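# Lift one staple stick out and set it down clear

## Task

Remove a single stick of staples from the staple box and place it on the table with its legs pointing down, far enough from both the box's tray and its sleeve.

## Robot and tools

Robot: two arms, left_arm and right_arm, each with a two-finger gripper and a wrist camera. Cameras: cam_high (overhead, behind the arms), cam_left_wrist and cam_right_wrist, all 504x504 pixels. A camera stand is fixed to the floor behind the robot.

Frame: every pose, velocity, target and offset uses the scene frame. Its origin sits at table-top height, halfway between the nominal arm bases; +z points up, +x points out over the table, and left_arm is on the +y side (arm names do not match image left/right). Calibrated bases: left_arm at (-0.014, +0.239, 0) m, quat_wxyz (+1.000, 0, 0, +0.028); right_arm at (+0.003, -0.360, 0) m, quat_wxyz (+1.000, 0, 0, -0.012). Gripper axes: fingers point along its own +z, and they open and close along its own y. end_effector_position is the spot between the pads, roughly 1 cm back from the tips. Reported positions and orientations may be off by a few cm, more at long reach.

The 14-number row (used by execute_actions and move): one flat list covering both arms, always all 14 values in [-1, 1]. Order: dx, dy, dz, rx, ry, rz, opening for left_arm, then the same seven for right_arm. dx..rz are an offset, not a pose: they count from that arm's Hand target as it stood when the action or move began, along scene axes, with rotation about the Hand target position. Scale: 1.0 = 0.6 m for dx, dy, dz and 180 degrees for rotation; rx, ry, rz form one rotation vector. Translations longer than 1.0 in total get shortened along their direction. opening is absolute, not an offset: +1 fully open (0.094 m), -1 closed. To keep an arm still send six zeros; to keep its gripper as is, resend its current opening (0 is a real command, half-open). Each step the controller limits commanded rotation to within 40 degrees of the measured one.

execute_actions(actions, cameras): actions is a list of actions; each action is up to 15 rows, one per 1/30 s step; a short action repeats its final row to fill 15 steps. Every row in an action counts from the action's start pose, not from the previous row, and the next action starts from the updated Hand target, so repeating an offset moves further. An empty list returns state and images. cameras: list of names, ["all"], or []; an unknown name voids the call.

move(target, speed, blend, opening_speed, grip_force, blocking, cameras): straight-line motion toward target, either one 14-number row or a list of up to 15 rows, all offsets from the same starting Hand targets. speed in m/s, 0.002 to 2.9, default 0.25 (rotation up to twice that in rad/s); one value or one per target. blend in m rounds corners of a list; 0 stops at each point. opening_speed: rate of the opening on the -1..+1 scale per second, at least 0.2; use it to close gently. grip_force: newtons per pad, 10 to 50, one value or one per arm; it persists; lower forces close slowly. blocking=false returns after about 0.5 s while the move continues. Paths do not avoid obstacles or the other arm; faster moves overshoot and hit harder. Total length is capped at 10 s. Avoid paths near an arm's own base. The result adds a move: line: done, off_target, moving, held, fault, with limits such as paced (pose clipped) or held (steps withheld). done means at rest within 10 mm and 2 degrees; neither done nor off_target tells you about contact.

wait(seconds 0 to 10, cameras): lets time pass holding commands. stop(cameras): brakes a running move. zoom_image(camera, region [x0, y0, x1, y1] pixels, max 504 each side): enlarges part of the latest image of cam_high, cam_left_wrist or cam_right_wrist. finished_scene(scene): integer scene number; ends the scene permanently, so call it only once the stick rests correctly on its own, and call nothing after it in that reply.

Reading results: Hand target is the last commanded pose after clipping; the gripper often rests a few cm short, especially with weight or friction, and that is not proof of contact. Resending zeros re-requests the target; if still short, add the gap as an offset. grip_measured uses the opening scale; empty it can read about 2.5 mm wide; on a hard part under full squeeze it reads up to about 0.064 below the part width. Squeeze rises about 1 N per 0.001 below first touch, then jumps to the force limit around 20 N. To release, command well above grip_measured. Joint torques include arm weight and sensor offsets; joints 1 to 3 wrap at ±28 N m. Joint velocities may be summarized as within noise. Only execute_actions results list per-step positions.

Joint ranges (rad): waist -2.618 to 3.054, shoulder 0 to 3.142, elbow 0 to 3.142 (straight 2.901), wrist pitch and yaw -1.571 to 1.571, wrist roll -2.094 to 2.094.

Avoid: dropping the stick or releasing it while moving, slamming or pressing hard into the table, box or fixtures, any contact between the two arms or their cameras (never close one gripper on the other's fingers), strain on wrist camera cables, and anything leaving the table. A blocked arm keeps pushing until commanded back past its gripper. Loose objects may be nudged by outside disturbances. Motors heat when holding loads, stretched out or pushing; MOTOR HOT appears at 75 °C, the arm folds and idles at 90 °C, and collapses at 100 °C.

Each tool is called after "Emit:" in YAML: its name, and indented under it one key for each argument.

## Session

Emit:
execute_actions:
  actions: []

Emit:
zoom_image:
  camera: "cam_high"
  region: [150, 160, 310, 320]

Scene clock: 0.00 s.
left_arm: end_effector_position=(+0.3564, +0.2671, +0.1584) grip_measured=+1.000 end_effector_quat_wxyz=(+0.714, -0.058, +0.697, +0.028) | right_arm: end_effector_position=(+0.3814, -0.3582, +0.1255) grip_measured=+1.000 end_effector_quat_wxyz=(+0.662, +0.017, +0.750, -0.006)
Joint positions: left_arm=[-0.029 1.559 0.176 1.405 -0.096 -0.041 0.094] | right_arm=[0.053 1.564 0.214 1.225 0.061 0.022 0.094]
Joint velocities: within noise
Joint torques (N m): no reading
Motor temperatures (°C): left_arm=[22 23 27 24 22 22 23] | right_arm=[23 22 29 25 24 22 24]
Heat: left arm: 27 °C; right arm: 29 °C.
Hand target: left_arm +0.3576, +0.2672, +0.1659; +0.722, -0.058, +0.688, +0.028 | right_arm +0.3832, -0.3582, +0.1320; +0.669, +0.017, +0.743, -0.005
Tool commands: left_gripper/opening=+1.0 right_gripper/opening=+1.0

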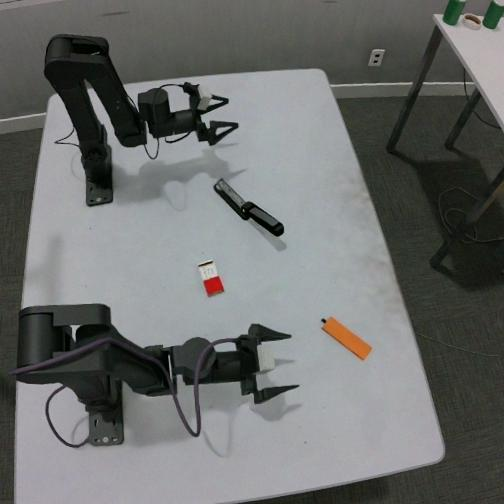

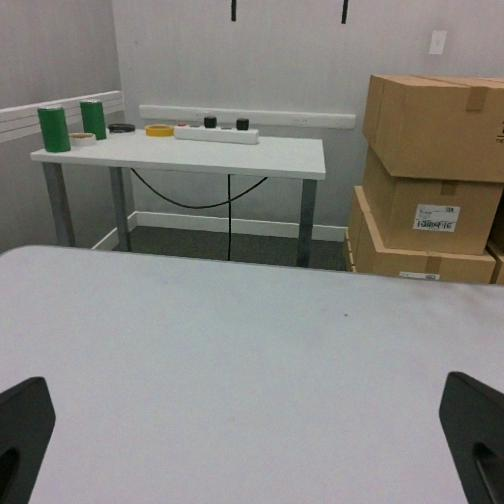

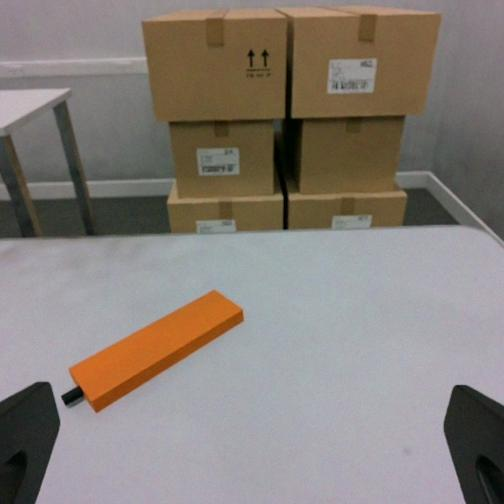

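Scaled by 3.150 from the camera's 504x504 image, which has a finer 720x720 frame.

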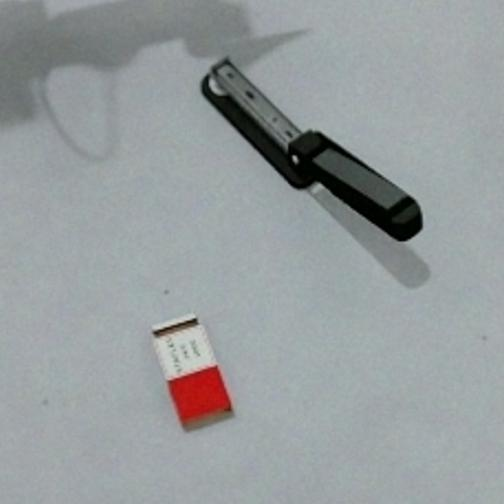

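Emit:
move:
  target: [-0.1702, -0.4837, -0.1598, 0.1454, 0.1774, -0.4577, 0.15, -0.2387, 0.1887, -0.02, -0.11841, 0.13755, 0.4447, 0.2]
  speed: 0.3
  cameras: ["all"]

Scene clock: 6.37 s.
left_arm: end_effector_position=(+0.2522, -0.0158, +0.0629) grip_measured=+0.152 end_effector_quat_wxyz=(+0.356, +0.552, +0.700, -0.281) | right_arm: end_effector_position=(+0.2359, -0.2482, +0.1122) grip_measured=+0.202 end_effector_quat_wxyz=(+0.340, -0.568, +0.692, +0.287)
Joint positions: left_arm=[-0.511 1.563 0.633 0.077 0.673 0.618 0.054] | right_arm=[-0.124 1.379 0.789 -0.936 -0.921 -1.499 0.056]
Joint torques (N m): left_arm=[-0.53 -3.85 7.01 1.22 0.58 0.11] | right_arm=[0.75 -3.54 7.56 0.41 -0.71 -0.08]
Heat: left arm: 27 °C; right arm: 29 °C.
Hand target: left_arm +0.2556, -0.0230, +0.0701; +0.359, +0.558, +0.690, -0.291 | right_arm +0.2400, -0.2450, +0.1200; +0.348, -0.573, +0.682, +0.292
Off the commanded pose: left_arm 0.011 m, 2 deg | right_arm 0.009 m, 2 deg.
move: off_target (left_arm)

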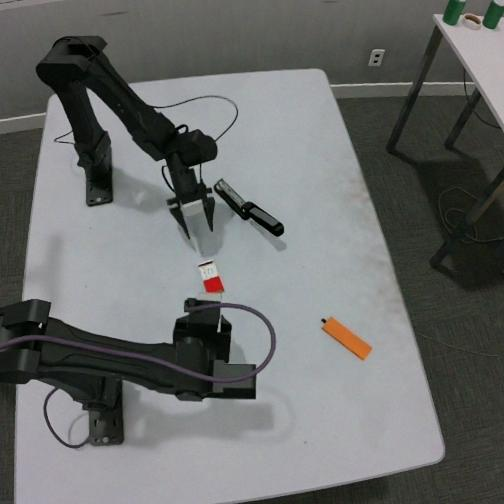

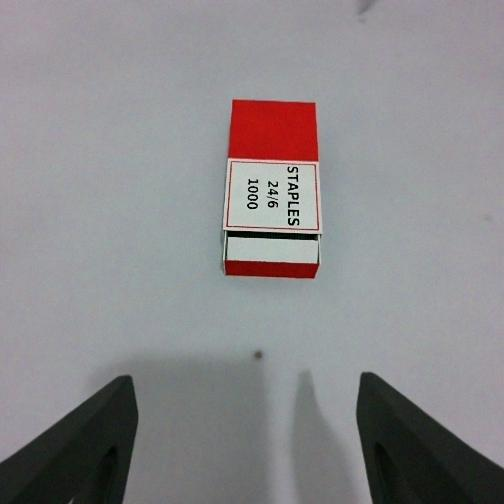

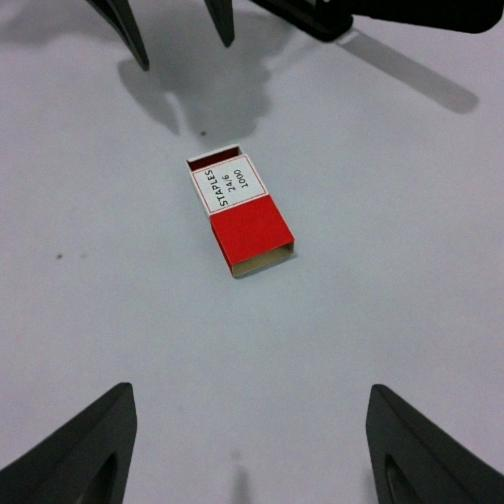

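Emit:
move:
  target: [0.0033, -0.07, -0.068, 0, 0, -0.0133, 0.15, 0, 0, 0, 0, 0, 0, 0.2]
  speed: 0.12
  cameras: ["cam_left_wrist"]

Scene clock: 8.70 s.
left_arm: end_effector_position=(+0.2489, -0.0564, +0.0236) grip_measured=+0.152 end_effector_quat_wxyz=(+0.339, +0.570, +0.686, -0.298) | right_arm: end_effector_position=(+0.2359, -0.2482, +0.1123) grip_measured=+0.202 end_effector_quat_wxyz=(+0.340, -0.569, +0.692, +0.287)
Joint positions: left_arm=[-0.622 1.785 0.668 0.28 0.648 0.563 0.054] | right_arm=[-0.124 1.379 0.789 -0.937 -0.921 -1.501 0.056]
Joint torques (N m): left_arm=[-0.66 -4.62 6.2 1.57 0.28 -0.01] | right_arm=[0.7 -3.52 7.54 0.41 -0.71 -0.09]
Heat: left arm: 27 °C; right arm: 30 °C.
Hand target: left_arm +0.2574, -0.0651, +0.0292; +0.353, +0.572, +0.678, -0.298 | right_arm +0.2401, -0.2450, +0.1201; +0.348, -0.573, +0.682, +0.292
Off the commanded pose: left_arm 0.013 m, 2 deg | right_arm 0.009 m, 2 deg.
move: off_target (left_arm)
Images, in order (width x height): cam_left_wrist 504x504.

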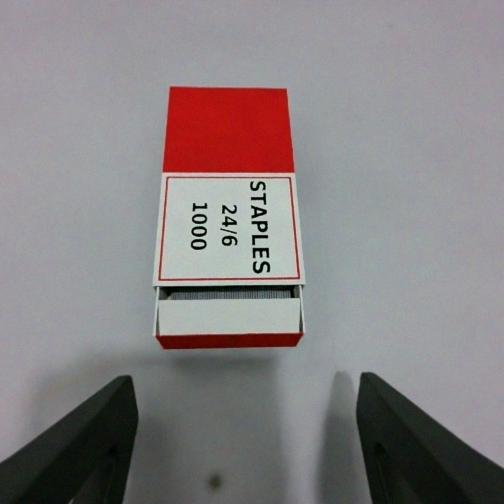

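Emit:
move:
  target: [0.0138, -0.0395, -0.005, 0, 0, 0.011, 0.15, 0, 0, 0, 0, 0, 0, 0.2]
  speed: 0.06
  cameras: ["cam_left_wrist"]

Scene clock: 10.27 s.
left_arm: end_effector_position=(+0.2578, -0.0810, +0.0224) grip_measured=+0.152 end_effector_quat_wxyz=(+0.347, +0.560, +0.693, -0.293) | right_arm: end_effector_position=(+0.2359, -0.2482, +0.1123) grip_measured=+0.202 end_effector_quat_wxyz=(+0.340, -0.569, +0.692, +0.287)
Joint positions: left_arm=[-0.684 1.845 0.723 0.339 0.585 0.482 0.054] | right_arm=[-0.124 1.379 0.789 -0.937 -0.921 -1.501 0.056]
Joint torques (N m): left_arm=[-0.44 -5.05 6.15 1.63 0.19 0] | right_arm=[0.73 -3.52 7.54 0.41 -0.71 -0.09]
Heat: left arm: 28 °C; right arm: 30 °C.
Hand target: left_arm +0.2657, -0.0887, +0.0262; +0.358, +0.560, +0.688, -0.292 | right_arm +0.2401, -0.2450, +0.1201; +0.348, -0.573, +0.682, +0.292
Off the commanded pose: left_arm 0.012 m, 1 deg | right_arm 0.009 m, 2 deg.
move: off_target (left_arm)
Images, in order (width x height): cam_left_wrist 504x504.

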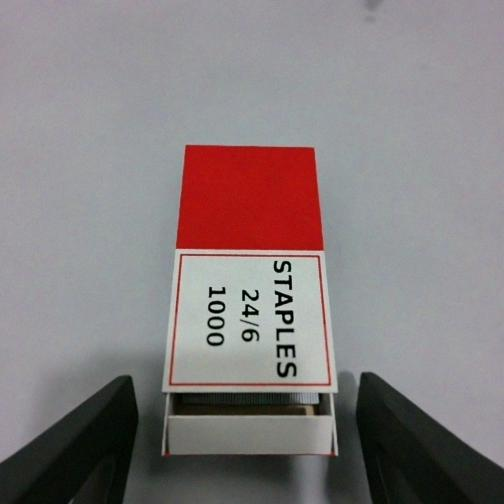

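Emit:
move:
  target: [-0.006, 0.0235, -0.009, 0, 0, 0, 0.15, 0, 0, 0, 0, 0, 0, 0.2]
  speed: 0.06
  cameras: ["cam_left_wrist"]

Scene clock: 11.73 s.
left_arm: end_effector_position=(+0.2637, -0.0754, +0.0224) grip_measured=+0.152 end_effector_quat_wxyz=(+0.355, +0.558, +0.693, -0.286) | right_arm: end_effector_position=(+0.2359, -0.2482, +0.1123) grip_measured=+0.202 end_effector_quat_wxyz=(+0.340, -0.569, +0.692, +0.287)
Joint positions: left_arm=[-0.665 1.845 0.715 0.355 0.585 0.496 0.054] | right_arm=[-0.124 1.379 0.789 -0.937 -0.921 -1.501 0.056]
Joint torques (N m): left_arm=[0.46 -5.83 3.11 1.62 0.46 0.1] | right_arm=[0.73 -3.54 7.56 0.41 -0.71 -0.09]
Heat: left arm: 28 °C; right arm: 30 °C.
Hand target: left_arm +0.2621, -0.0747, +0.0209; +0.358, +0.560, +0.687, -0.292 | right_arm +0.2401, -0.2450, +0.1201; +0.348, -0.573, +0.682, +0.292
Off the commanded pose: left_arm 0.002 m, 1 deg | right_arm 0.009 m, 2 deg.
move: done
Images, in order (width x height): cam_left_wrist 504x504.

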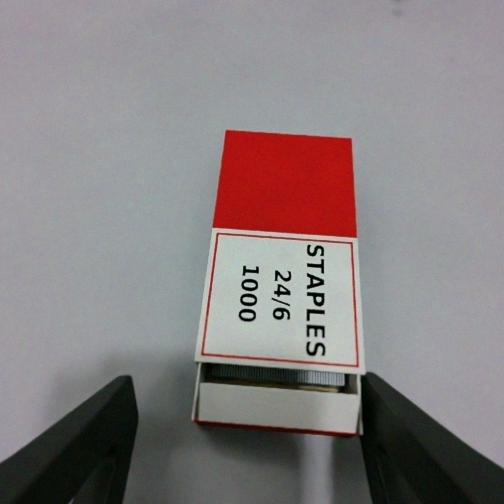

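Emit:
move:
  target: [-0.0213, 0.0075, -0.005, 0, 0, -0.0144, 0.15, 0, 0, 0, 0, 0, 0, 0.2]
  speed: 0.06
  cameras: ["cam_left_wrist"]

Scene clock: 13.73 s.
left_arm: end_effector_position=(+0.2558, -0.0739, +0.0206) grip_measured=+0.152 end_effector_quat_wxyz=(+0.360, +0.575, +0.674, -0.292) | right_arm: end_effector_position=(+0.2359, -0.2482, +0.1123) grip_measured=+0.202 end_effector_quat_wxyz=(+0.340, -0.569, +0.692, +0.287)
Joint positions: left_arm=[-0.661 1.845 0.688 0.382 0.619 0.541 0.054] | right_arm=[-0.124 1.379 0.789 -0.937 -0.921 -1.501 0.056]
Joint torques (N m): left_arm=[0.4 -6.64 2.7 1.32 0.49 0.04] | right_arm=[0.7 -3.52 7.54 0.41 -0.71 -0.08]
Heat: left arm: 28 °C; right arm: 30 °C.
Hand target: left_arm +0.2493, -0.0701, +0.0178; +0.351, +0.576, +0.675, -0.300 | right_arm +0.2401, -0.2450, +0.1201; +0.348, -0.573, +0.682, +0.292
Off the commanded pose: left_arm 0.008 m, 1 deg | right_arm 0.009 m, 2 deg.
move: done
Images, in order (width x height): cam_left_wrist 504x504.

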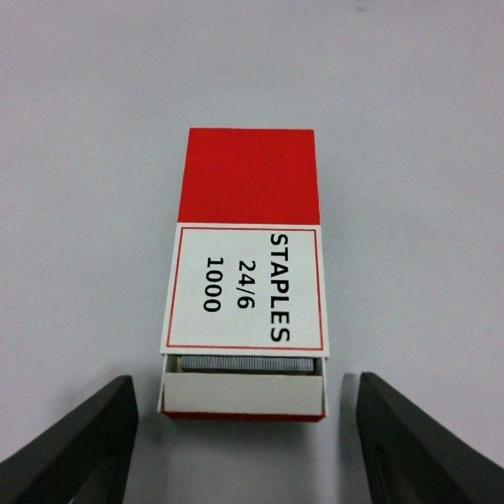

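Emit:
move:
  target: [0, 0, 0, 0, 0, 0, -0.3, 0, 0, 0, 0, 0, 0, 0.2]
  speed: 0.05
  grip_force: [16, 50]
  opening_speed: 0.5
  cameras: ["cam_left_wrist"]

Scene clock: 16.20 s.
left_arm: end_effector_position=(+0.2557, -0.0740, +0.0207) grip_measured=-0.212 end_effector_quat_wxyz=(+0.360, +0.576, +0.673, -0.293) | right_arm: end_effector_position=(+0.2359, -0.2482, +0.1123) grip_measured=+0.202 end_effector_quat_wxyz=(+0.340, -0.569, +0.692, +0.287)
Joint positions: left_arm=[-0.661 1.845 0.688 0.382 0.62 0.542 0.037] | right_arm=[-0.124 1.379 0.789 -0.937 -0.921 -1.501 0.056]
Joint torques (N m): left_arm=[0.51 -6.57 2.96 1.33 0.46 0.05] | right_arm=[0.72 -3.51 7.53 0.41 -0.71 -0.08]
Heat: left arm: 27 °C; right arm: 30 °C.
Hand target: left_arm +0.2494, -0.0701, +0.0178; +0.351, +0.576, +0.675, -0.300 | right_arm +0.2401, -0.2450, +0.1201; +0.348, -0.573, +0.682, +0.292
Off the commanded pose: left_arm 0.008 m, 1 deg | right_arm 0.009 m, 2 deg.
grip_force (N): 16, 50
move: done
Images, in order (width x height): cam_left_wrist 504x504.

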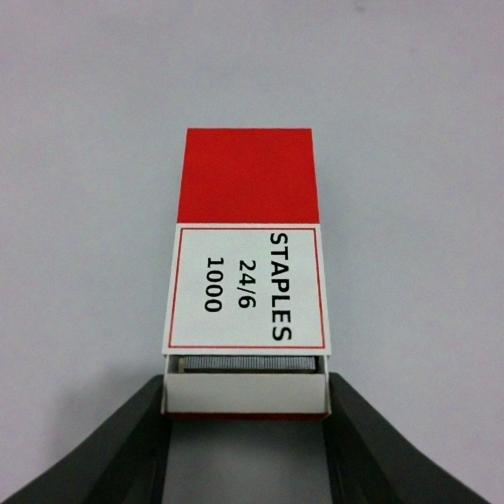

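Emit:
move:
  target: [-0.0457, 0.0568, 0.0017, 0, 0, -0.096, -0.3, -0.0585, 0.1167, -0.1, 0, 0, 0.0167, 0.2]
  speed: 0.1
  cameras: ["cam_left_wrist", "cam_right_wrist"]

Scene clock: 19.47 s.
left_arm: end_effector_position=(+0.2242, -0.0393, +0.0177) grip_measured=-0.213 end_effector_quat_wxyz=(+0.317, +0.674, +0.571, -0.344) | right_arm: end_effector_position=(+0.2057, -0.1787, +0.0543) grip_measured=+0.202 end_effector_quat_wxyz=(+0.327, -0.587, +0.678, +0.299)
Joint positions: left_arm=[-0.528 1.845 0.746 -0.004 0.891 1.036 0.037] | right_arm=[0.223 1.337 0.478 -0.326 -0.856 -1.05 0.056]
Joint torques (N m): left_arm=[0.39 -6.83 4.81 0.32 0.43 0.09] | right_arm=[0.83 -5.74 4.44 1.28 -0.6 0.06]
Heat: left arm: 27 °C; right arm: 30 °C.
Hand target: left_arm +0.2219, -0.0361, +0.0188; +0.302, +0.670, +0.581, -0.349 | right_arm +0.2050, -0.1750, +0.0602; +0.340, -0.591, +0.667, +0.300
Off the commanded pose: left_arm 0.004 m, 2 deg | right_arm 0.007 m, 2 deg.
grip_force (N): 16, 50
move: done
Images, in order (width x height): cam_left_wrist 504x504, cam_right_wrist 504x504.

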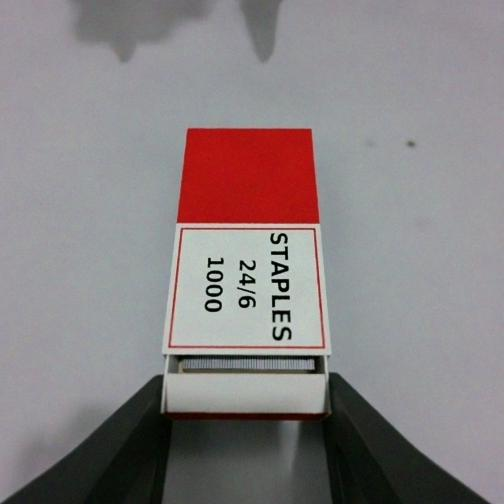

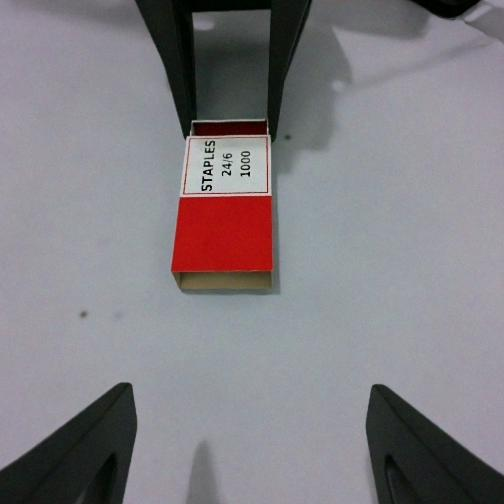

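Emit:
move:
  target:
    - [0, 0, 0, 0, 0, 0, -0.3, -0.0158, 0.0567, -0.0662, 0, 0, 0, 0.2]
    - [0, 0, 0, 0, 0, 0, -0.3, -0.01, 0.0992, -0.0737, 0, 0, 0, 0.2]
  speed: [0.08, 0.05]
  blend: [0.008, 0]
  cameras: ["cam_right_wrist"]

Scene clock: 25.07 s.
left_arm: end_effector_position=(+0.2242, -0.0393, +0.0178) grip_measured=-0.213 end_effector_quat_wxyz=(+0.318, +0.674, +0.571, -0.344) | right_arm: end_effector_position=(+0.1983, -0.1198, +0.0141) grip_measured=+0.202 end_effector_quat_wxyz=(+0.335, -0.589, +0.673, +0.297)
Joint positions: left_arm=[-0.528 1.845 0.746 -0.004 0.891 1.037 0.037] | right_arm=[0.518 1.539 0.352 0.278 -0.708 -0.69 0.056]
Joint torques (N m): left_arm=[0.36 -6.67 4.68 0.32 0.45 0.07] | right_arm=[0.88 -3.86 4.66 1.71 -0.41 0.07]
Heat: left arm: 28 °C; right arm: 30 °C.
Hand target: left_arm +0.2220, -0.0361, +0.0189; +0.302, +0.671, +0.580, -0.349 | right_arm +0.1990, -0.1155, +0.0158; +0.340, -0.590, +0.667, +0.301
Off the commanded pose: left_arm 0.004 m, 2 deg | right_arm 0.005 m, 1 deg.
grip_force (N): 16, 50
move: done
Images, in order (width x height): cam_right_wrist 504x504.

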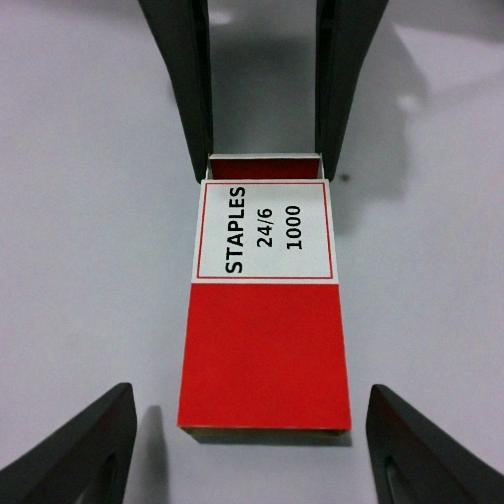

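Emit:
move:
  target:
    - [0, 0, 0, 0, 0, 0, -0.3, 0.009, 0.004, 0.002, 0, 0, 0, 0.2]
    - [0, 0, 0, 0, 0, 0, -0.3, 0.009, 0.004, 0.002, 0, 0, 0, -0.35]
  speed: 0.05
  grip_force: [16, 16]
  opening_speed: 0.6
  cameras: ["cam_right_wrist"]

Scene clock: 28.67 s.
left_arm: end_effector_position=(+0.2231, -0.0391, +0.0177) grip_measured=-0.213 end_effector_quat_wxyz=(+0.317, +0.676, +0.569, -0.345) | right_arm: end_effector_position=(+0.1990, -0.1196, +0.0118) grip_measured=-0.193 end_effector_quat_wxyz=(+0.331, -0.588, +0.675, +0.297)
Joint positions: left_arm=[-0.528 1.845 0.746 -0.01 0.894 1.044 0.037] | right_arm=[0.518 1.553 0.357 0.279 -0.707 -0.689 0.038]
Joint torques (N m): left_arm=[0.51 -6.76 4.88 0.37 0.34 -0.05] | right_arm=[0.64 -3.89 6.13 1.59 -0.42 0.06]
Heat: left arm: 28 °C; right arm: 30 °C.
Hand target: left_arm +0.2220, -0.0361, +0.0189; +0.303, +0.671, +0.580, -0.349 | right_arm +0.2043, -0.1131, +0.0171; +0.340, -0.590, +0.667, +0.301
Off the commanded pose: left_arm 0.003 m, 2 deg | right_arm 0.010 m, 1 deg.
grip_force (N): 16, 16
move: done
Images, in order (width x height): cam_right_wrist 504x504.

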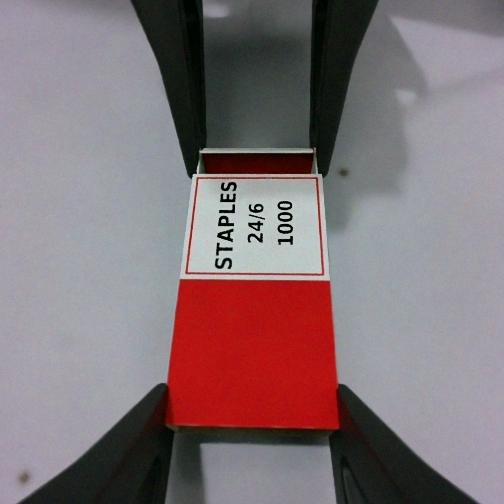

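Emit:
move:
  target: [0.0104, 0.086, 0.002, 0, 0, 0, -0.3, 0, 0, 0, 0, 0, 0, -0.35]
  speed: 0.03
  cameras: ["cam_left_wrist", "cam_right_wrist"]

Scene clock: 31.30 s.
left_arm: end_effector_position=(+0.2278, +0.0092, +0.0168) grip_measured=-0.213 end_effector_quat_wxyz=(+0.314, +0.671, +0.570, -0.355) | right_arm: end_effector_position=(+0.1955, -0.1168, +0.0140) grip_measured=-0.196 end_effector_quat_wxyz=(+0.331, -0.589, +0.670, +0.307)
Joint positions: left_arm=[-0.356 1.845 0.761 -0.251 0.97 1.307 0.037] | right_arm=[0.522 1.553 0.357 0.281 -0.727 -0.685 0.038]
Joint torques (N m): left_arm=[1.06 -7.62 4.41 -0.08 0.27 0.19] | right_arm=[0.16 -3.96 6.15 1.56 -0.21 0.01]
Heat: left arm: 28 °C; right arm: 30 °C.
Hand target: left_arm +0.2281, +0.0154, +0.0201; +0.302, +0.671, +0.580, -0.349 | right_arm +0.2043, -0.1131, +0.0171; +0.340, -0.591, +0.667, +0.301
Off the commanded pose: left_arm 0.007 m, 2 deg | right_arm 0.010 m, 1 deg.
grip_force (N): 16, 16
move: done
Images, in order (width x height): cam_left_wrist 504x504, cam_right_wrist 504x504.

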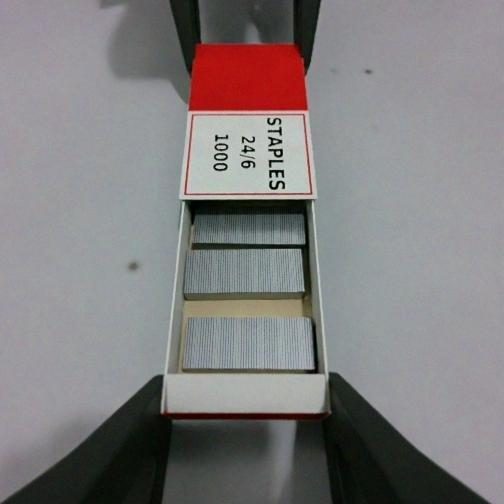

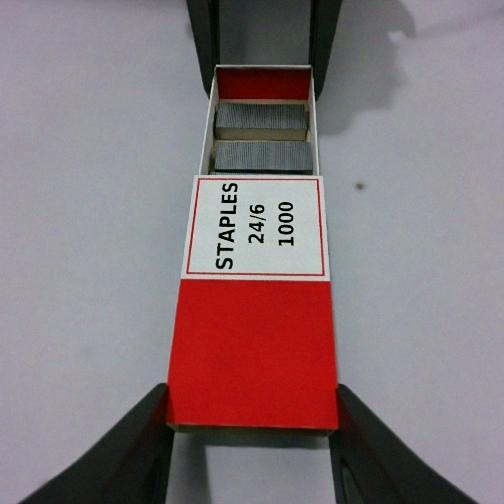

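Emit:
zoom_image:
  camera: "cam_left_wrist"
  region: [160, 190, 340, 420]

Emit:
zoom_image:
  camera: "cam_right_wrist"
  region: [190, 50, 340, 190]

Scaled by 2.191 from the camera's 504x504 image, which has a finer 720x720 frame.

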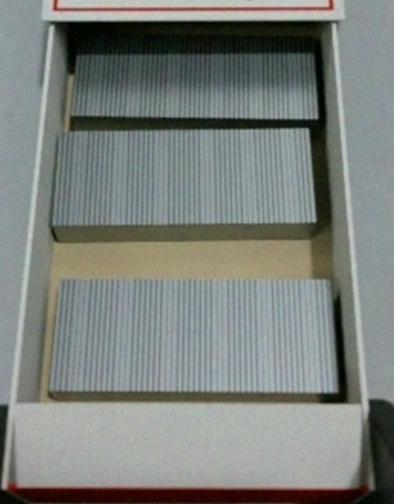

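Scaled by 3.360 from the camera's 504x504 image, which has a finer 720x720 frame.

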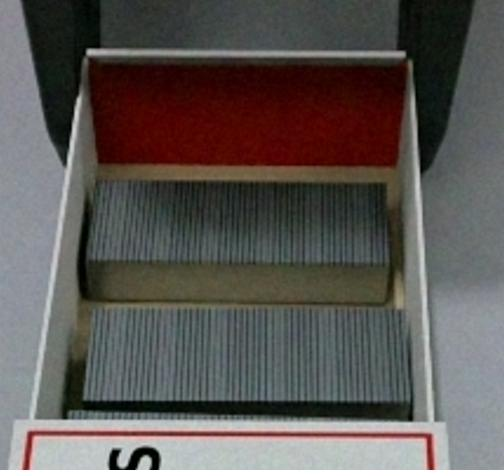

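Emit:
move:
  target:
    - [0, -0.01, 0, 0, 0, 0, -0.3, 0, 0, 0, 0, 0, 0, -0.35]
    - [0, -0.01, 0, 0, 0, 0, 0.0, 0, 0, 0, 0, 0, 0, -0.35]
    - [0, 0.075, 0.1, 0, 0, 0, 0.0, 0, 0, 0, 0, 0, 0, -0.35]
    - [0.1365, -0.129, 0.1082, 0.15767, 0.0563, 0.3032, -0.9, 0.0362, 0.0052, 0.0033, 0, 0, -0.191, -0.35]
  speed: [0.05, 0.05, 0.15, 0.13]
  blend: [0, 0, 0.02, 0]
  cameras: ["all"]

Emit:
zoom_image:
  camera: "cam_left_wrist"
  region: [130, 230, 380, 430]

Scene clock: 50.27 s.
left_arm: end_effector_position=(+0.3037, -0.0558, +0.0804) grip_measured=-0.898 end_effector_quat_wxyz=(+0.204, +0.354, +0.909, -0.083) | right_arm: end_effector_position=(+0.2248, -0.1110, +0.0130) grip_measured=-0.197 end_effector_quat_wxyz=(+0.402, -0.372, +0.816, +0.186)
Joint positions: left_arm=[-0.803 1.813 1.299 -0.613 0.005 -0.006 0.005] | right_arm=[0.845 1.517 0.241 0.623 -0.031 -0.019 0.038]
Joint torques (N m): left_arm=[-0.42 -6.02 7.84 0.9 -0.12 -0.02] | right_arm=[0.79 -5.96 3.88 2 0.16 0.1]
Heat: left arm: 28 °C; right arm: 30 °C.
Hand target: left_arm +0.3100, -0.0619, +0.0849; +0.210, +0.352, +0.908, -0.081 | right_arm +0.2261, -0.1100, +0.0191; +0.414, -0.367, +0.812, +0.187
Off the commanded pose: left_arm 0.010 m, 1 deg | right_arm 0.006 m, 1 deg.
grip_force (N): 16, 16
move: done

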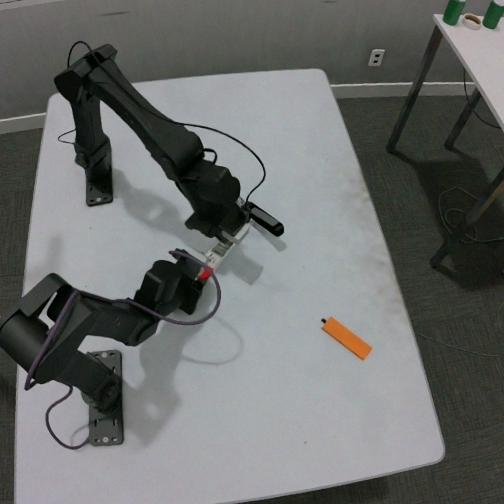

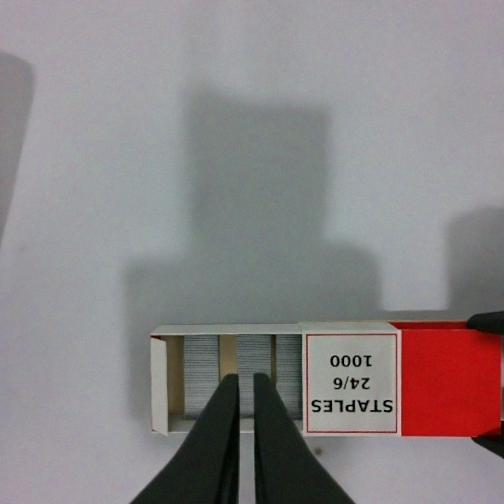

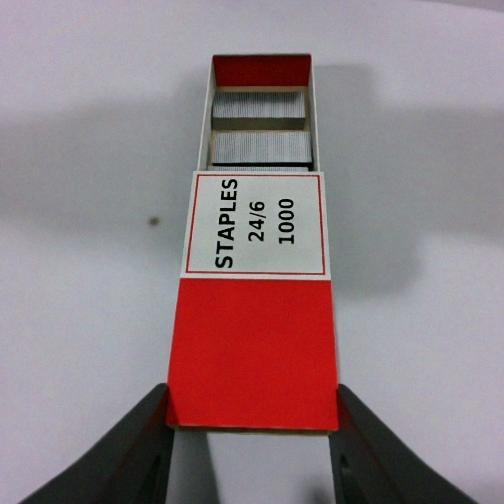

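Scaled by 2.016 from the camera's 504x504 image, which has a finer 720x720 frame.

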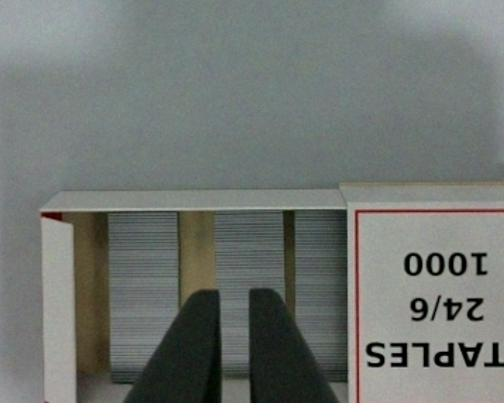

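Emit:
move:
  target: [-0.0063, 0.0487, -0.0667, 0, 0, 0, -0.63, 0, 0, 0, 0, 0, 0, -0.35]
  speed: 0.08
  cameras: ["cam_left_wrist", "cam_high"]

Scene clock: 54.50 s.
left_arm: end_effector_position=(+0.3042, -0.0308, +0.0427) grip_measured=-0.632 end_effector_quat_wxyz=(+0.201, +0.352, +0.911, -0.074) | right_arm: end_effector_position=(+0.2248, -0.1110, +0.0130) grip_measured=-0.197 end_effector_quat_wxyz=(+0.402, -0.372, +0.816, +0.186)
Joint positions: left_arm=[-0.757 1.813 1.145 -0.471 0.008 0.034 0.017] | right_arm=[0.845 1.517 0.241 0.623 -0.031 -0.019 0.038]
Joint torques (N m): left_arm=[0.35 -7.83 4.16 1.2 0.15 0.08] | right_arm=[0.8 -5.94 3.9 2 0.16 0.1]
Heat: left arm: 28 °C; right arm: 30 °C.
Hand target: left_arm +0.3063, -0.0327, +0.0449; +0.210, +0.352, +0.908, -0.082 | right_arm +0.2261, -0.1100, +0.0191; +0.414, -0.367, +0.812, +0.187
Off the commanded pose: left_arm 0.003 m, 1 deg | right_arm 0.006 m, 2 deg.
grip_force (N): 16, 16
move: done
Images, in order (width x height): cam_high 504x504, cam_left_wrist 504x504.

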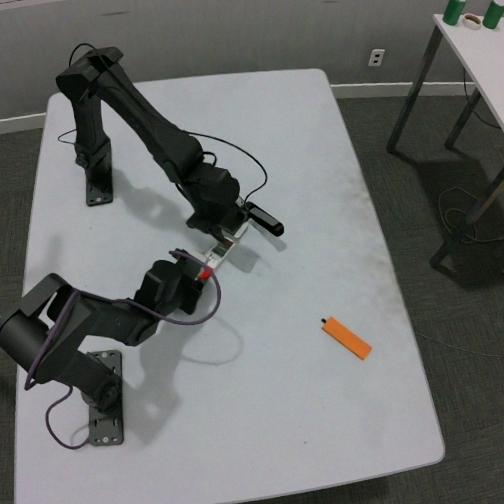

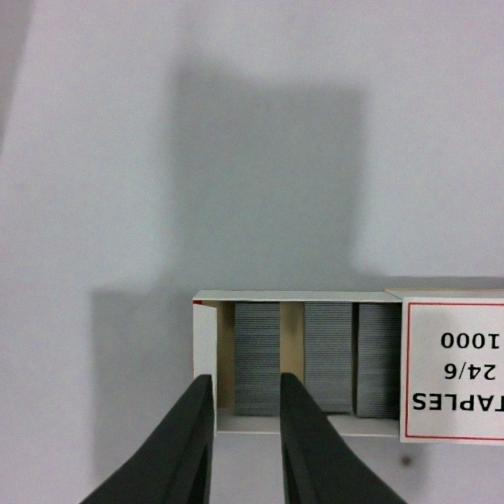

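Emit:
zoom_image:
  camera: "cam_left_wrist"
  region: [170, 270, 370, 470]

Scaled by 2.520 from the camera's 504x504 image, which has a finer 720x720 frame.

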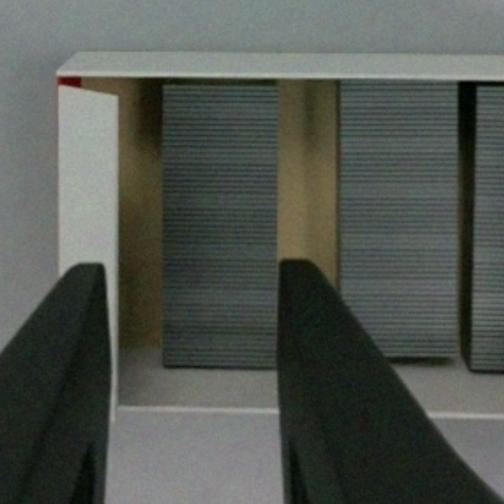

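Emit:
move:
  target: [-0.0026, -0.0078, -0.0167, 0, 0, 0, -0.63, 0, 0, 0, 0, 0, 0, -0.35]
  speed: 0.06
  cameras: ["cam_left_wrist"]

Emit:
zoom_image:
  camera: "cam_left_wrist"
  region: [170, 270, 370, 470]

Scene clock: 59.53 s.
left_arm: end_effector_position=(+0.3073, -0.0334, +0.0421) grip_measured=-0.632 end_effector_quat_wxyz=(+0.212, +0.350, +0.909, -0.078) | right_arm: end_effector_position=(+0.2248, -0.1110, +0.0130) grip_measured=-0.197 end_effector_quat_wxyz=(+0.402, -0.372, +0.816, +0.186)
Joint positions: left_arm=[-0.757 1.813 1.131 -0.434 0.008 0.031 0.017] | right_arm=[0.845 1.517 0.241 0.623 -0.031 -0.019 0.038]
Joint torques (N m): left_arm=[-0.84 -6.02 4.01 1.28 0.08 -0.02] | right_arm=[0.8 -5.91 3.89 2 0.17 0.1]
Heat: left arm: 28 °C; right arm: 30 °C.
Hand target: left_arm +0.3047, -0.0374, +0.0349; +0.210, +0.352, +0.908, -0.082 | right_arm +0.2261, -0.1100, +0.0191; +0.414, -0.367, +0.812, +0.187
Off the commanded pose: left_arm 0.009 m, 1 deg | right_arm 0.006 m, 2 deg.
grip_force (N): 16, 16
move: done
Images, in order (width x height): cam_left_wrist 504x504.

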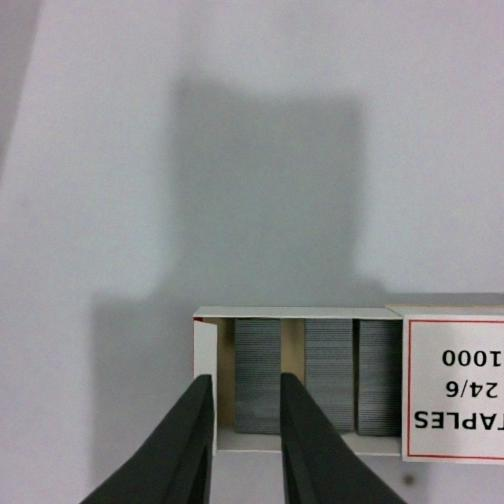

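Scaled by 2.520 from the camera's 504x504 image, which has a finer 720x720 frame.

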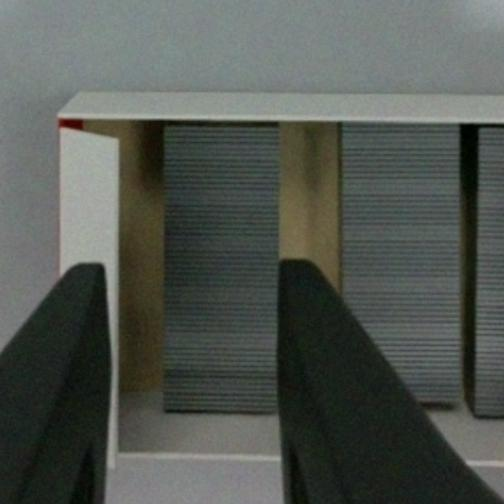

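Emit:
move:
  target: [-0.0020, -0.0022, -0.0117, 0, 0, 0, -0.63, 0, 0, 0, 0, 0, 0, -0.35]
  speed: 0.06
  cameras: ["cam_left_wrist"]

Emit:
zoom_image:
  camera: "cam_left_wrist"
  region: [170, 270, 370, 470]

Scene clock: 60.83 s.
left_arm: end_effector_position=(+0.3054, -0.0358, +0.0361) grip_measured=-0.632 end_effector_quat_wxyz=(+0.213, +0.351, +0.908, -0.079) | right_arm: end_effector_position=(+0.2248, -0.1110, +0.0130) grip_measured=-0.197 end_effector_quat_wxyz=(+0.402, -0.372, +0.816, +0.186)
Joint positions: left_arm=[-0.765 1.822 1.115 -0.406 0.008 0.027 0.017] | right_arm=[0.845 1.517 0.241 0.623 -0.031 -0.019 0.038]
Joint torques (N m): left_arm=[-0.66 -5.89 4.05 1.24 0.02 -0.01] | right_arm=[0.8 -5.96 3.88 1.99 0.16 0.1]
Heat: left arm: 28 °C; right arm: 30 °C.
Hand target: left_arm +0.3035, -0.0387, +0.0278; +0.210, +0.352, +0.908, -0.082 | right_arm +0.2261, -0.1100, +0.0191; +0.414, -0.367, +0.812, +0.187
Off the commanded pose: left_arm 0.009 m, 0 deg | right_arm 0.006 m, 2 deg.
grip_force (N): 16, 16
move: done
Images, in order (width x height): cam_left_wrist 504x504.

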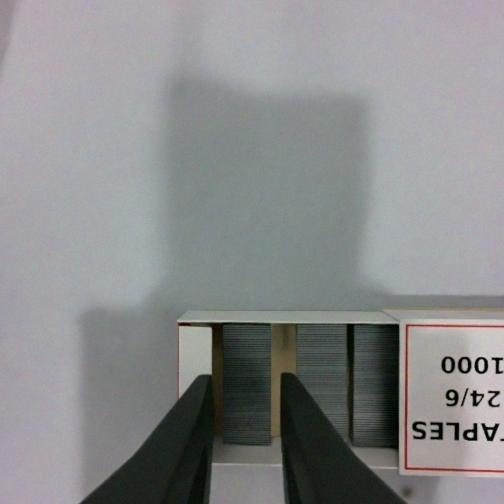

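Scaled by 2.520 from the camera's 504x504 image, which has a finer 720x720 frame.

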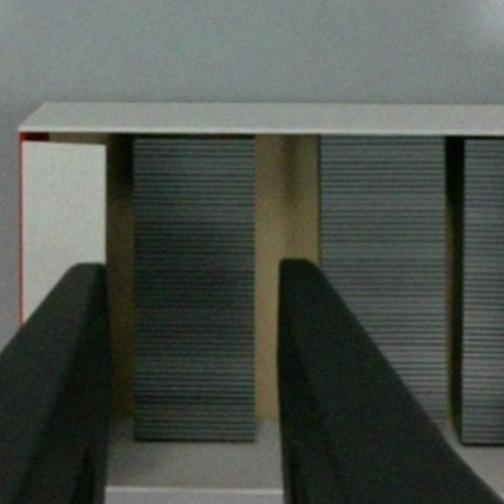

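Emit:
zoom_image:
  camera: "cam_left_wrist"
  region: [165, 300, 305, 440]

Scaled by 3.600 from the camera's 504x504 image, which has a finer 720x720 frame.

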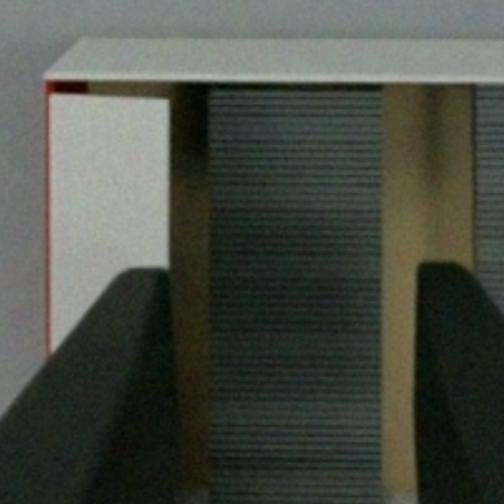

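Emit:
move:
  target: [-0.0009, -0.0010, -0.0100, -0.0019, 0.0016, -0.0012, -0.63, 0, 0, 0, 0, 0, 0, -0.35]
  speed: 0.05
  cameras: ["cam_left_wrist"]

Emit:
zoom_image:
  camera: "cam_left_wrist"
  region: [165, 300, 345, 480]

Scene clock: 66.13 s.
left_arm: end_effector_position=(+0.3053, -0.0361, +0.0301) grip_measured=-0.632 end_effector_quat_wxyz=(+0.213, +0.352, +0.908, -0.080) | right_arm: end_effector_position=(+0.2248, -0.1110, +0.0130) grip_measured=-0.197 end_effector_quat_wxyz=(+0.402, -0.372, +0.816, +0.186)
Joint positions: left_arm=[-0.765 1.833 1.103 -0.383 0.009 0.027 0.017] | right_arm=[0.845 1.517 0.241 0.623 -0.031 -0.019 0.038]
Joint torques (N m): left_arm=[-0.27 -5.85 4.04 1.26 0.09 0] | right_arm=[0.8 -5.96 3.89 2 0.16 0.1]
Heat: left arm: 28 °C; right arm: 30 °C.
Hand target: left_arm +0.3031, -0.0393, +0.0220; +0.209, +0.353, +0.908, -0.086 | right_arm +0.2261, -0.1100, +0.0191; +0.414, -0.367, +0.812, +0.187
Off the commanded pose: left_arm 0.009 m, 1 deg | right_arm 0.006 m, 2 deg.
grip_force (N): 16, 16
move: done
Images, in order (width x height): cam_left_wrist 504x504.

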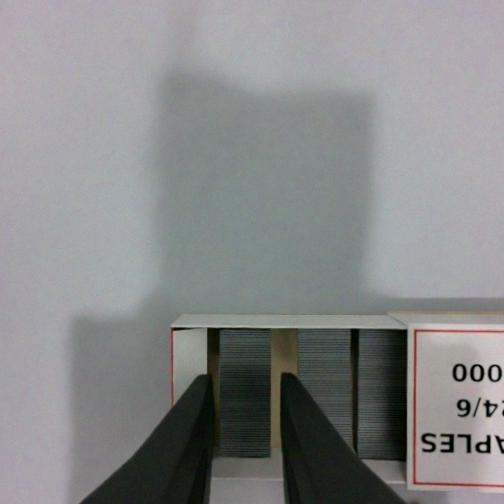

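Scaled by 2.800 from the camera's 504x504 image, which has a finer 720x720 frame.

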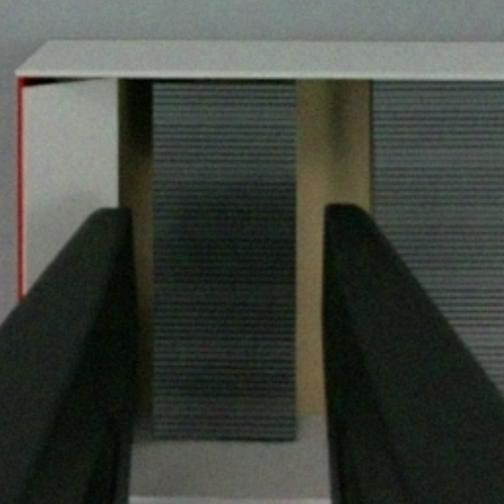

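Emit:
move:
  target: [0, 0, -0.0112, 0, 0, 0, -0.63, 0, 0, 0, 0, 0, 0, -0.35]
  speed: 0.04
  cameras: ["cam_left_wrist"]

Emit:
zoom_image:
  camera: "cam_left_wrist"
  region: [165, 300, 345, 480]

Scene clock: 67.93 s.
left_arm: end_effector_position=(+0.3055, -0.0363, +0.0235) grip_measured=-0.632 end_effector_quat_wxyz=(+0.213, +0.352, +0.908, -0.080) | right_arm: end_effector_position=(+0.2248, -0.1111, +0.0130) grip_measured=-0.197 end_effector_quat_wxyz=(+0.403, -0.372, +0.816, +0.186)
Joint positions: left_arm=[-0.765 1.846 1.09 -0.356 0.01 0.027 0.017] | right_arm=[0.845 1.517 0.241 0.623 -0.03 -0.019 0.038]
Joint torques (N m): left_arm=[-0.42 -5.89 4.05 1.23 0.12 -0.02] | right_arm=[0.79 -5.94 3.89 2 0.16 0.1]
Heat: left arm: 28 °C; right arm: 30 °C.
Hand target: left_arm +0.3031, -0.0393, +0.0152; +0.209, +0.353, +0.908, -0.086 | right_arm +0.2261, -0.1100, +0.0190; +0.414, -0.367, +0.812, +0.186
Off the commanded pose: left_arm 0.009 m, 1 deg | right_arm 0.006 m, 1 deg.
grip_force (N): 16, 16
move: done
Images, in order (width x height): cam_left_wrist 504x504.

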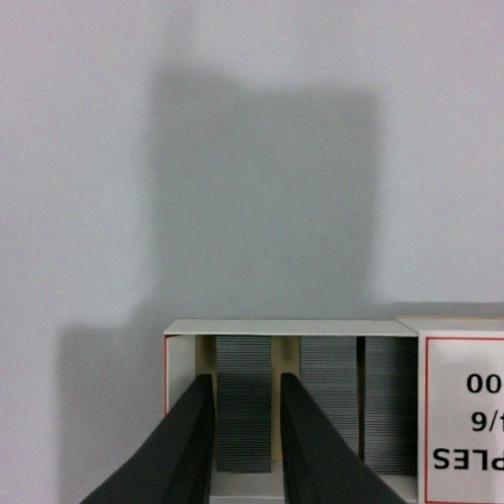

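Scaled by 2.800 from the camera's 504x504 image, which has a finer 720x720 frame.

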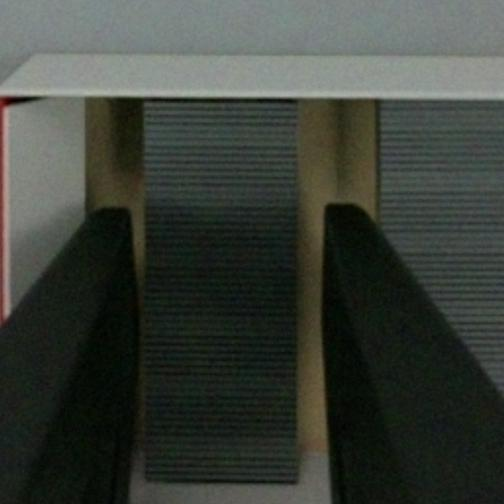

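Emit:
move:
  target: [0, 0, -0.0062, 0, 0, 0, -0.63, 0, 0, 0, 0, 0, 0, -0.35]
  speed: 0.03
  cameras: ["cam_left_wrist"]

Emit:
zoom_image:
  camera: "cam_left_wrist"
  region: [165, 320, 345, 500]

Scene clock: 69.27 s.
left_arm: end_effector_position=(+0.3063, -0.0372, +0.0210) grip_measured=-0.632 end_effector_quat_wxyz=(+0.215, +0.351, +0.908, -0.081) | right_arm: end_effector_position=(+0.2248, -0.1111, +0.0130) grip_measured=-0.197 end_effector_quat_wxyz=(+0.403, -0.372, +0.816, +0.186)
Joint positions: left_arm=[-0.765 1.852 1.084 -0.339 0.01 0.027 0.017] | right_arm=[0.845 1.517 0.241 0.623 -0.03 -0.019 0.038]
Joint torques (N m): left_arm=[-0.29 -5.76 3.88 1.22 0.14 -0.01] | right_arm=[0.79 -5.94 3.88 1.98 0.16 0.1]
Heat: left arm: 28 °C; right arm: 30 °C.
Hand target: left_arm +0.3030, -0.0392, +0.0115; +0.209, +0.353, +0.908, -0.086 | right_arm +0.2261, -0.1100, +0.0190; +0.414, -0.367, +0.812, +0.186
Off the commanded pose: left_arm 0.010 m, 1 deg | right_arm 0.006 m, 1 deg.
grip_force (N): 16, 16
move: done
Images, in order (width x height): cam_left_wrist 504x504.

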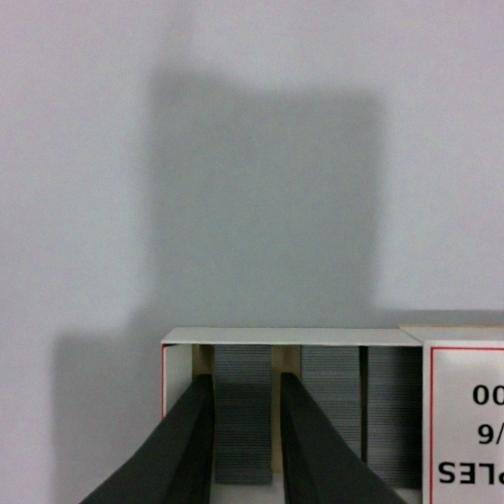

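Scaled by 2.800 from the camera's 504x504 image, which has a finer 720x720 frame.

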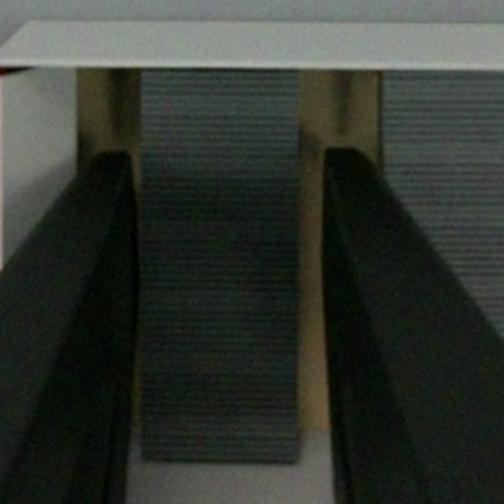

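Emit:
move:
  target: [0, 0, 0.0033, 0, 0, 0, -0.82, 0, 0, 0, 0, 0, 0, -0.35]
  speed: 0.03
  opening_speed: 0.3
  cameras: ["cam_left_wrist"]

Emit:
zoom_image:
  camera: "cam_left_wrist"
  region: [165, 320, 345, 500]

Scene clock: 70.63 s.
left_arm: end_effector_position=(+0.3063, -0.0372, +0.0210) grip_measured=-0.707 end_effector_quat_wxyz=(+0.215, +0.351, +0.908, -0.081) | right_arm: end_effector_position=(+0.2248, -0.1111, +0.0130) grip_measured=-0.197 end_effector_quat_wxyz=(+0.402, -0.372, +0.816, +0.186)
Joint positions: left_arm=[-0.765 1.852 1.084 -0.339 0.01 0.027 0.014] | right_arm=[0.845 1.517 0.241 0.623 -0.03 -0.018 0.038]
Joint torques (N m): left_arm=[-0.39 -6.2 4.22 1.16 0.12 0] | right_arm=[0.8 -5.93 3.89 2 0.16 0.09]
Heat: left arm: 28 °C; right arm: 30 °C.
Hand target: left_arm +0.3030, -0.0392, +0.0135; +0.209, +0.353, +0.908, -0.085 | right_arm +0.2261, -0.1100, +0.0190; +0.414, -0.367, +0.812, +0.187
Off the commanded pose: left_arm 0.009 m, 1 deg | right_arm 0.006 m, 1 deg.
grip_force (N): 16, 16
move: done
Images, in order (width x height): cam_left_wrist 504x504.

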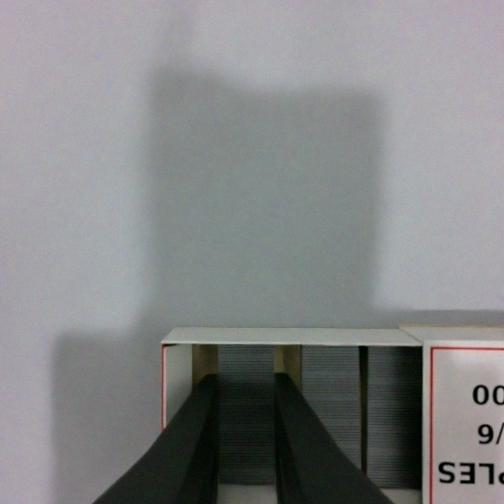

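Scaled by 2.800 from the camera's 504x504 image, which has a finer 720x720 frame.

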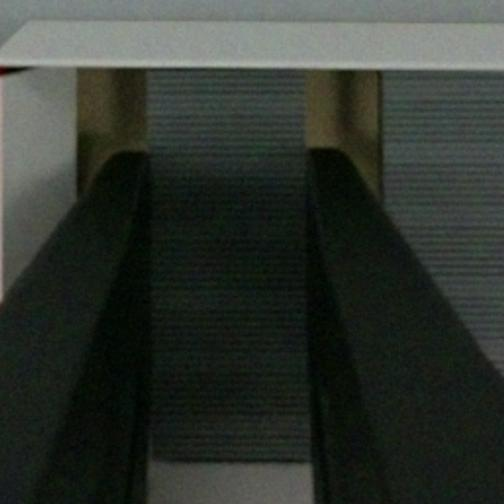

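Emit:
move:
  target: [0, 0, 0.133, 0, 0, 0, -0.95, 0, 0, 0, 0, 0, 0, -0.35]
  speed: 0.07
  cameras: ["cam_left_wrist", "cam_high"]

Scene clock: 72.83 s.
left_arm: end_effector_position=(+0.2978, -0.0298, +0.0661) grip_measured=-0.707 end_effector_quat_wxyz=(+0.181, +0.354, +0.915, -0.069) | right_arm: end_effector_position=(+0.2238, -0.1100, +0.0132) grip_measured=-0.197 end_effector_quat_wxyz=(+0.402, -0.374, +0.815, +0.187)
Joint positions: left_arm=[-0.765 1.789 1.233 -0.626 0.01 0.027 0.014] | right_arm=[0.849 1.517 0.241 0.624 -0.031 -0.018 0.038]
Joint torques (N m): left_arm=[-0.42 -10.18 7.46 0.79 0.13 -0.01] | right_arm=[0.39 -5.91 3.89 1.99 0.16 0.09]
Motor temperatures (°C): left_arm=[22 26 28 26 22 22 23] | right_arm=[23 23 30 30 24 22 24]
Heat: left arm: 28 °C; right arm: 30 °C.
Hand target: left_arm +0.3031, -0.0393, +0.0933; +0.209, +0.353, +0.908, -0.085 | right_arm +0.2260, -0.1100, +0.0190; +0.414, -0.367, +0.812, +0.187
Off the commanded pose: left_arm 0.029 m, 4 deg | right_arm 0.006 m, 2 deg.
grip_force (N): 16, 16
move: off_target (left_arm)
Images, in order (width x height): cam_high 504x504, cam_left_wrist 504x504.

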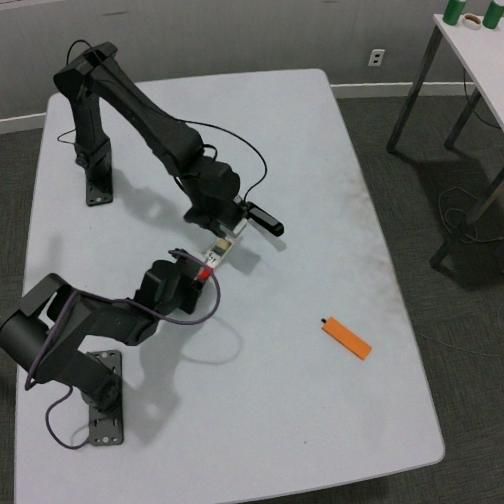

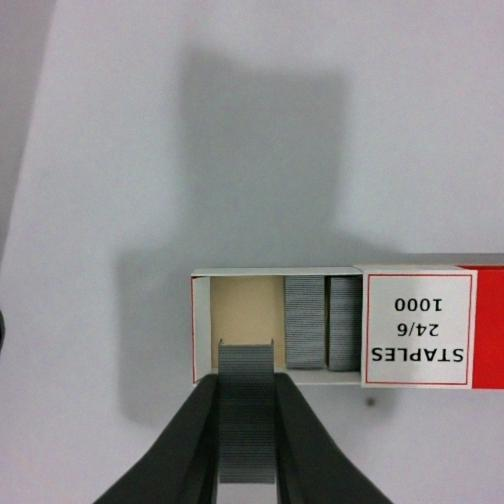

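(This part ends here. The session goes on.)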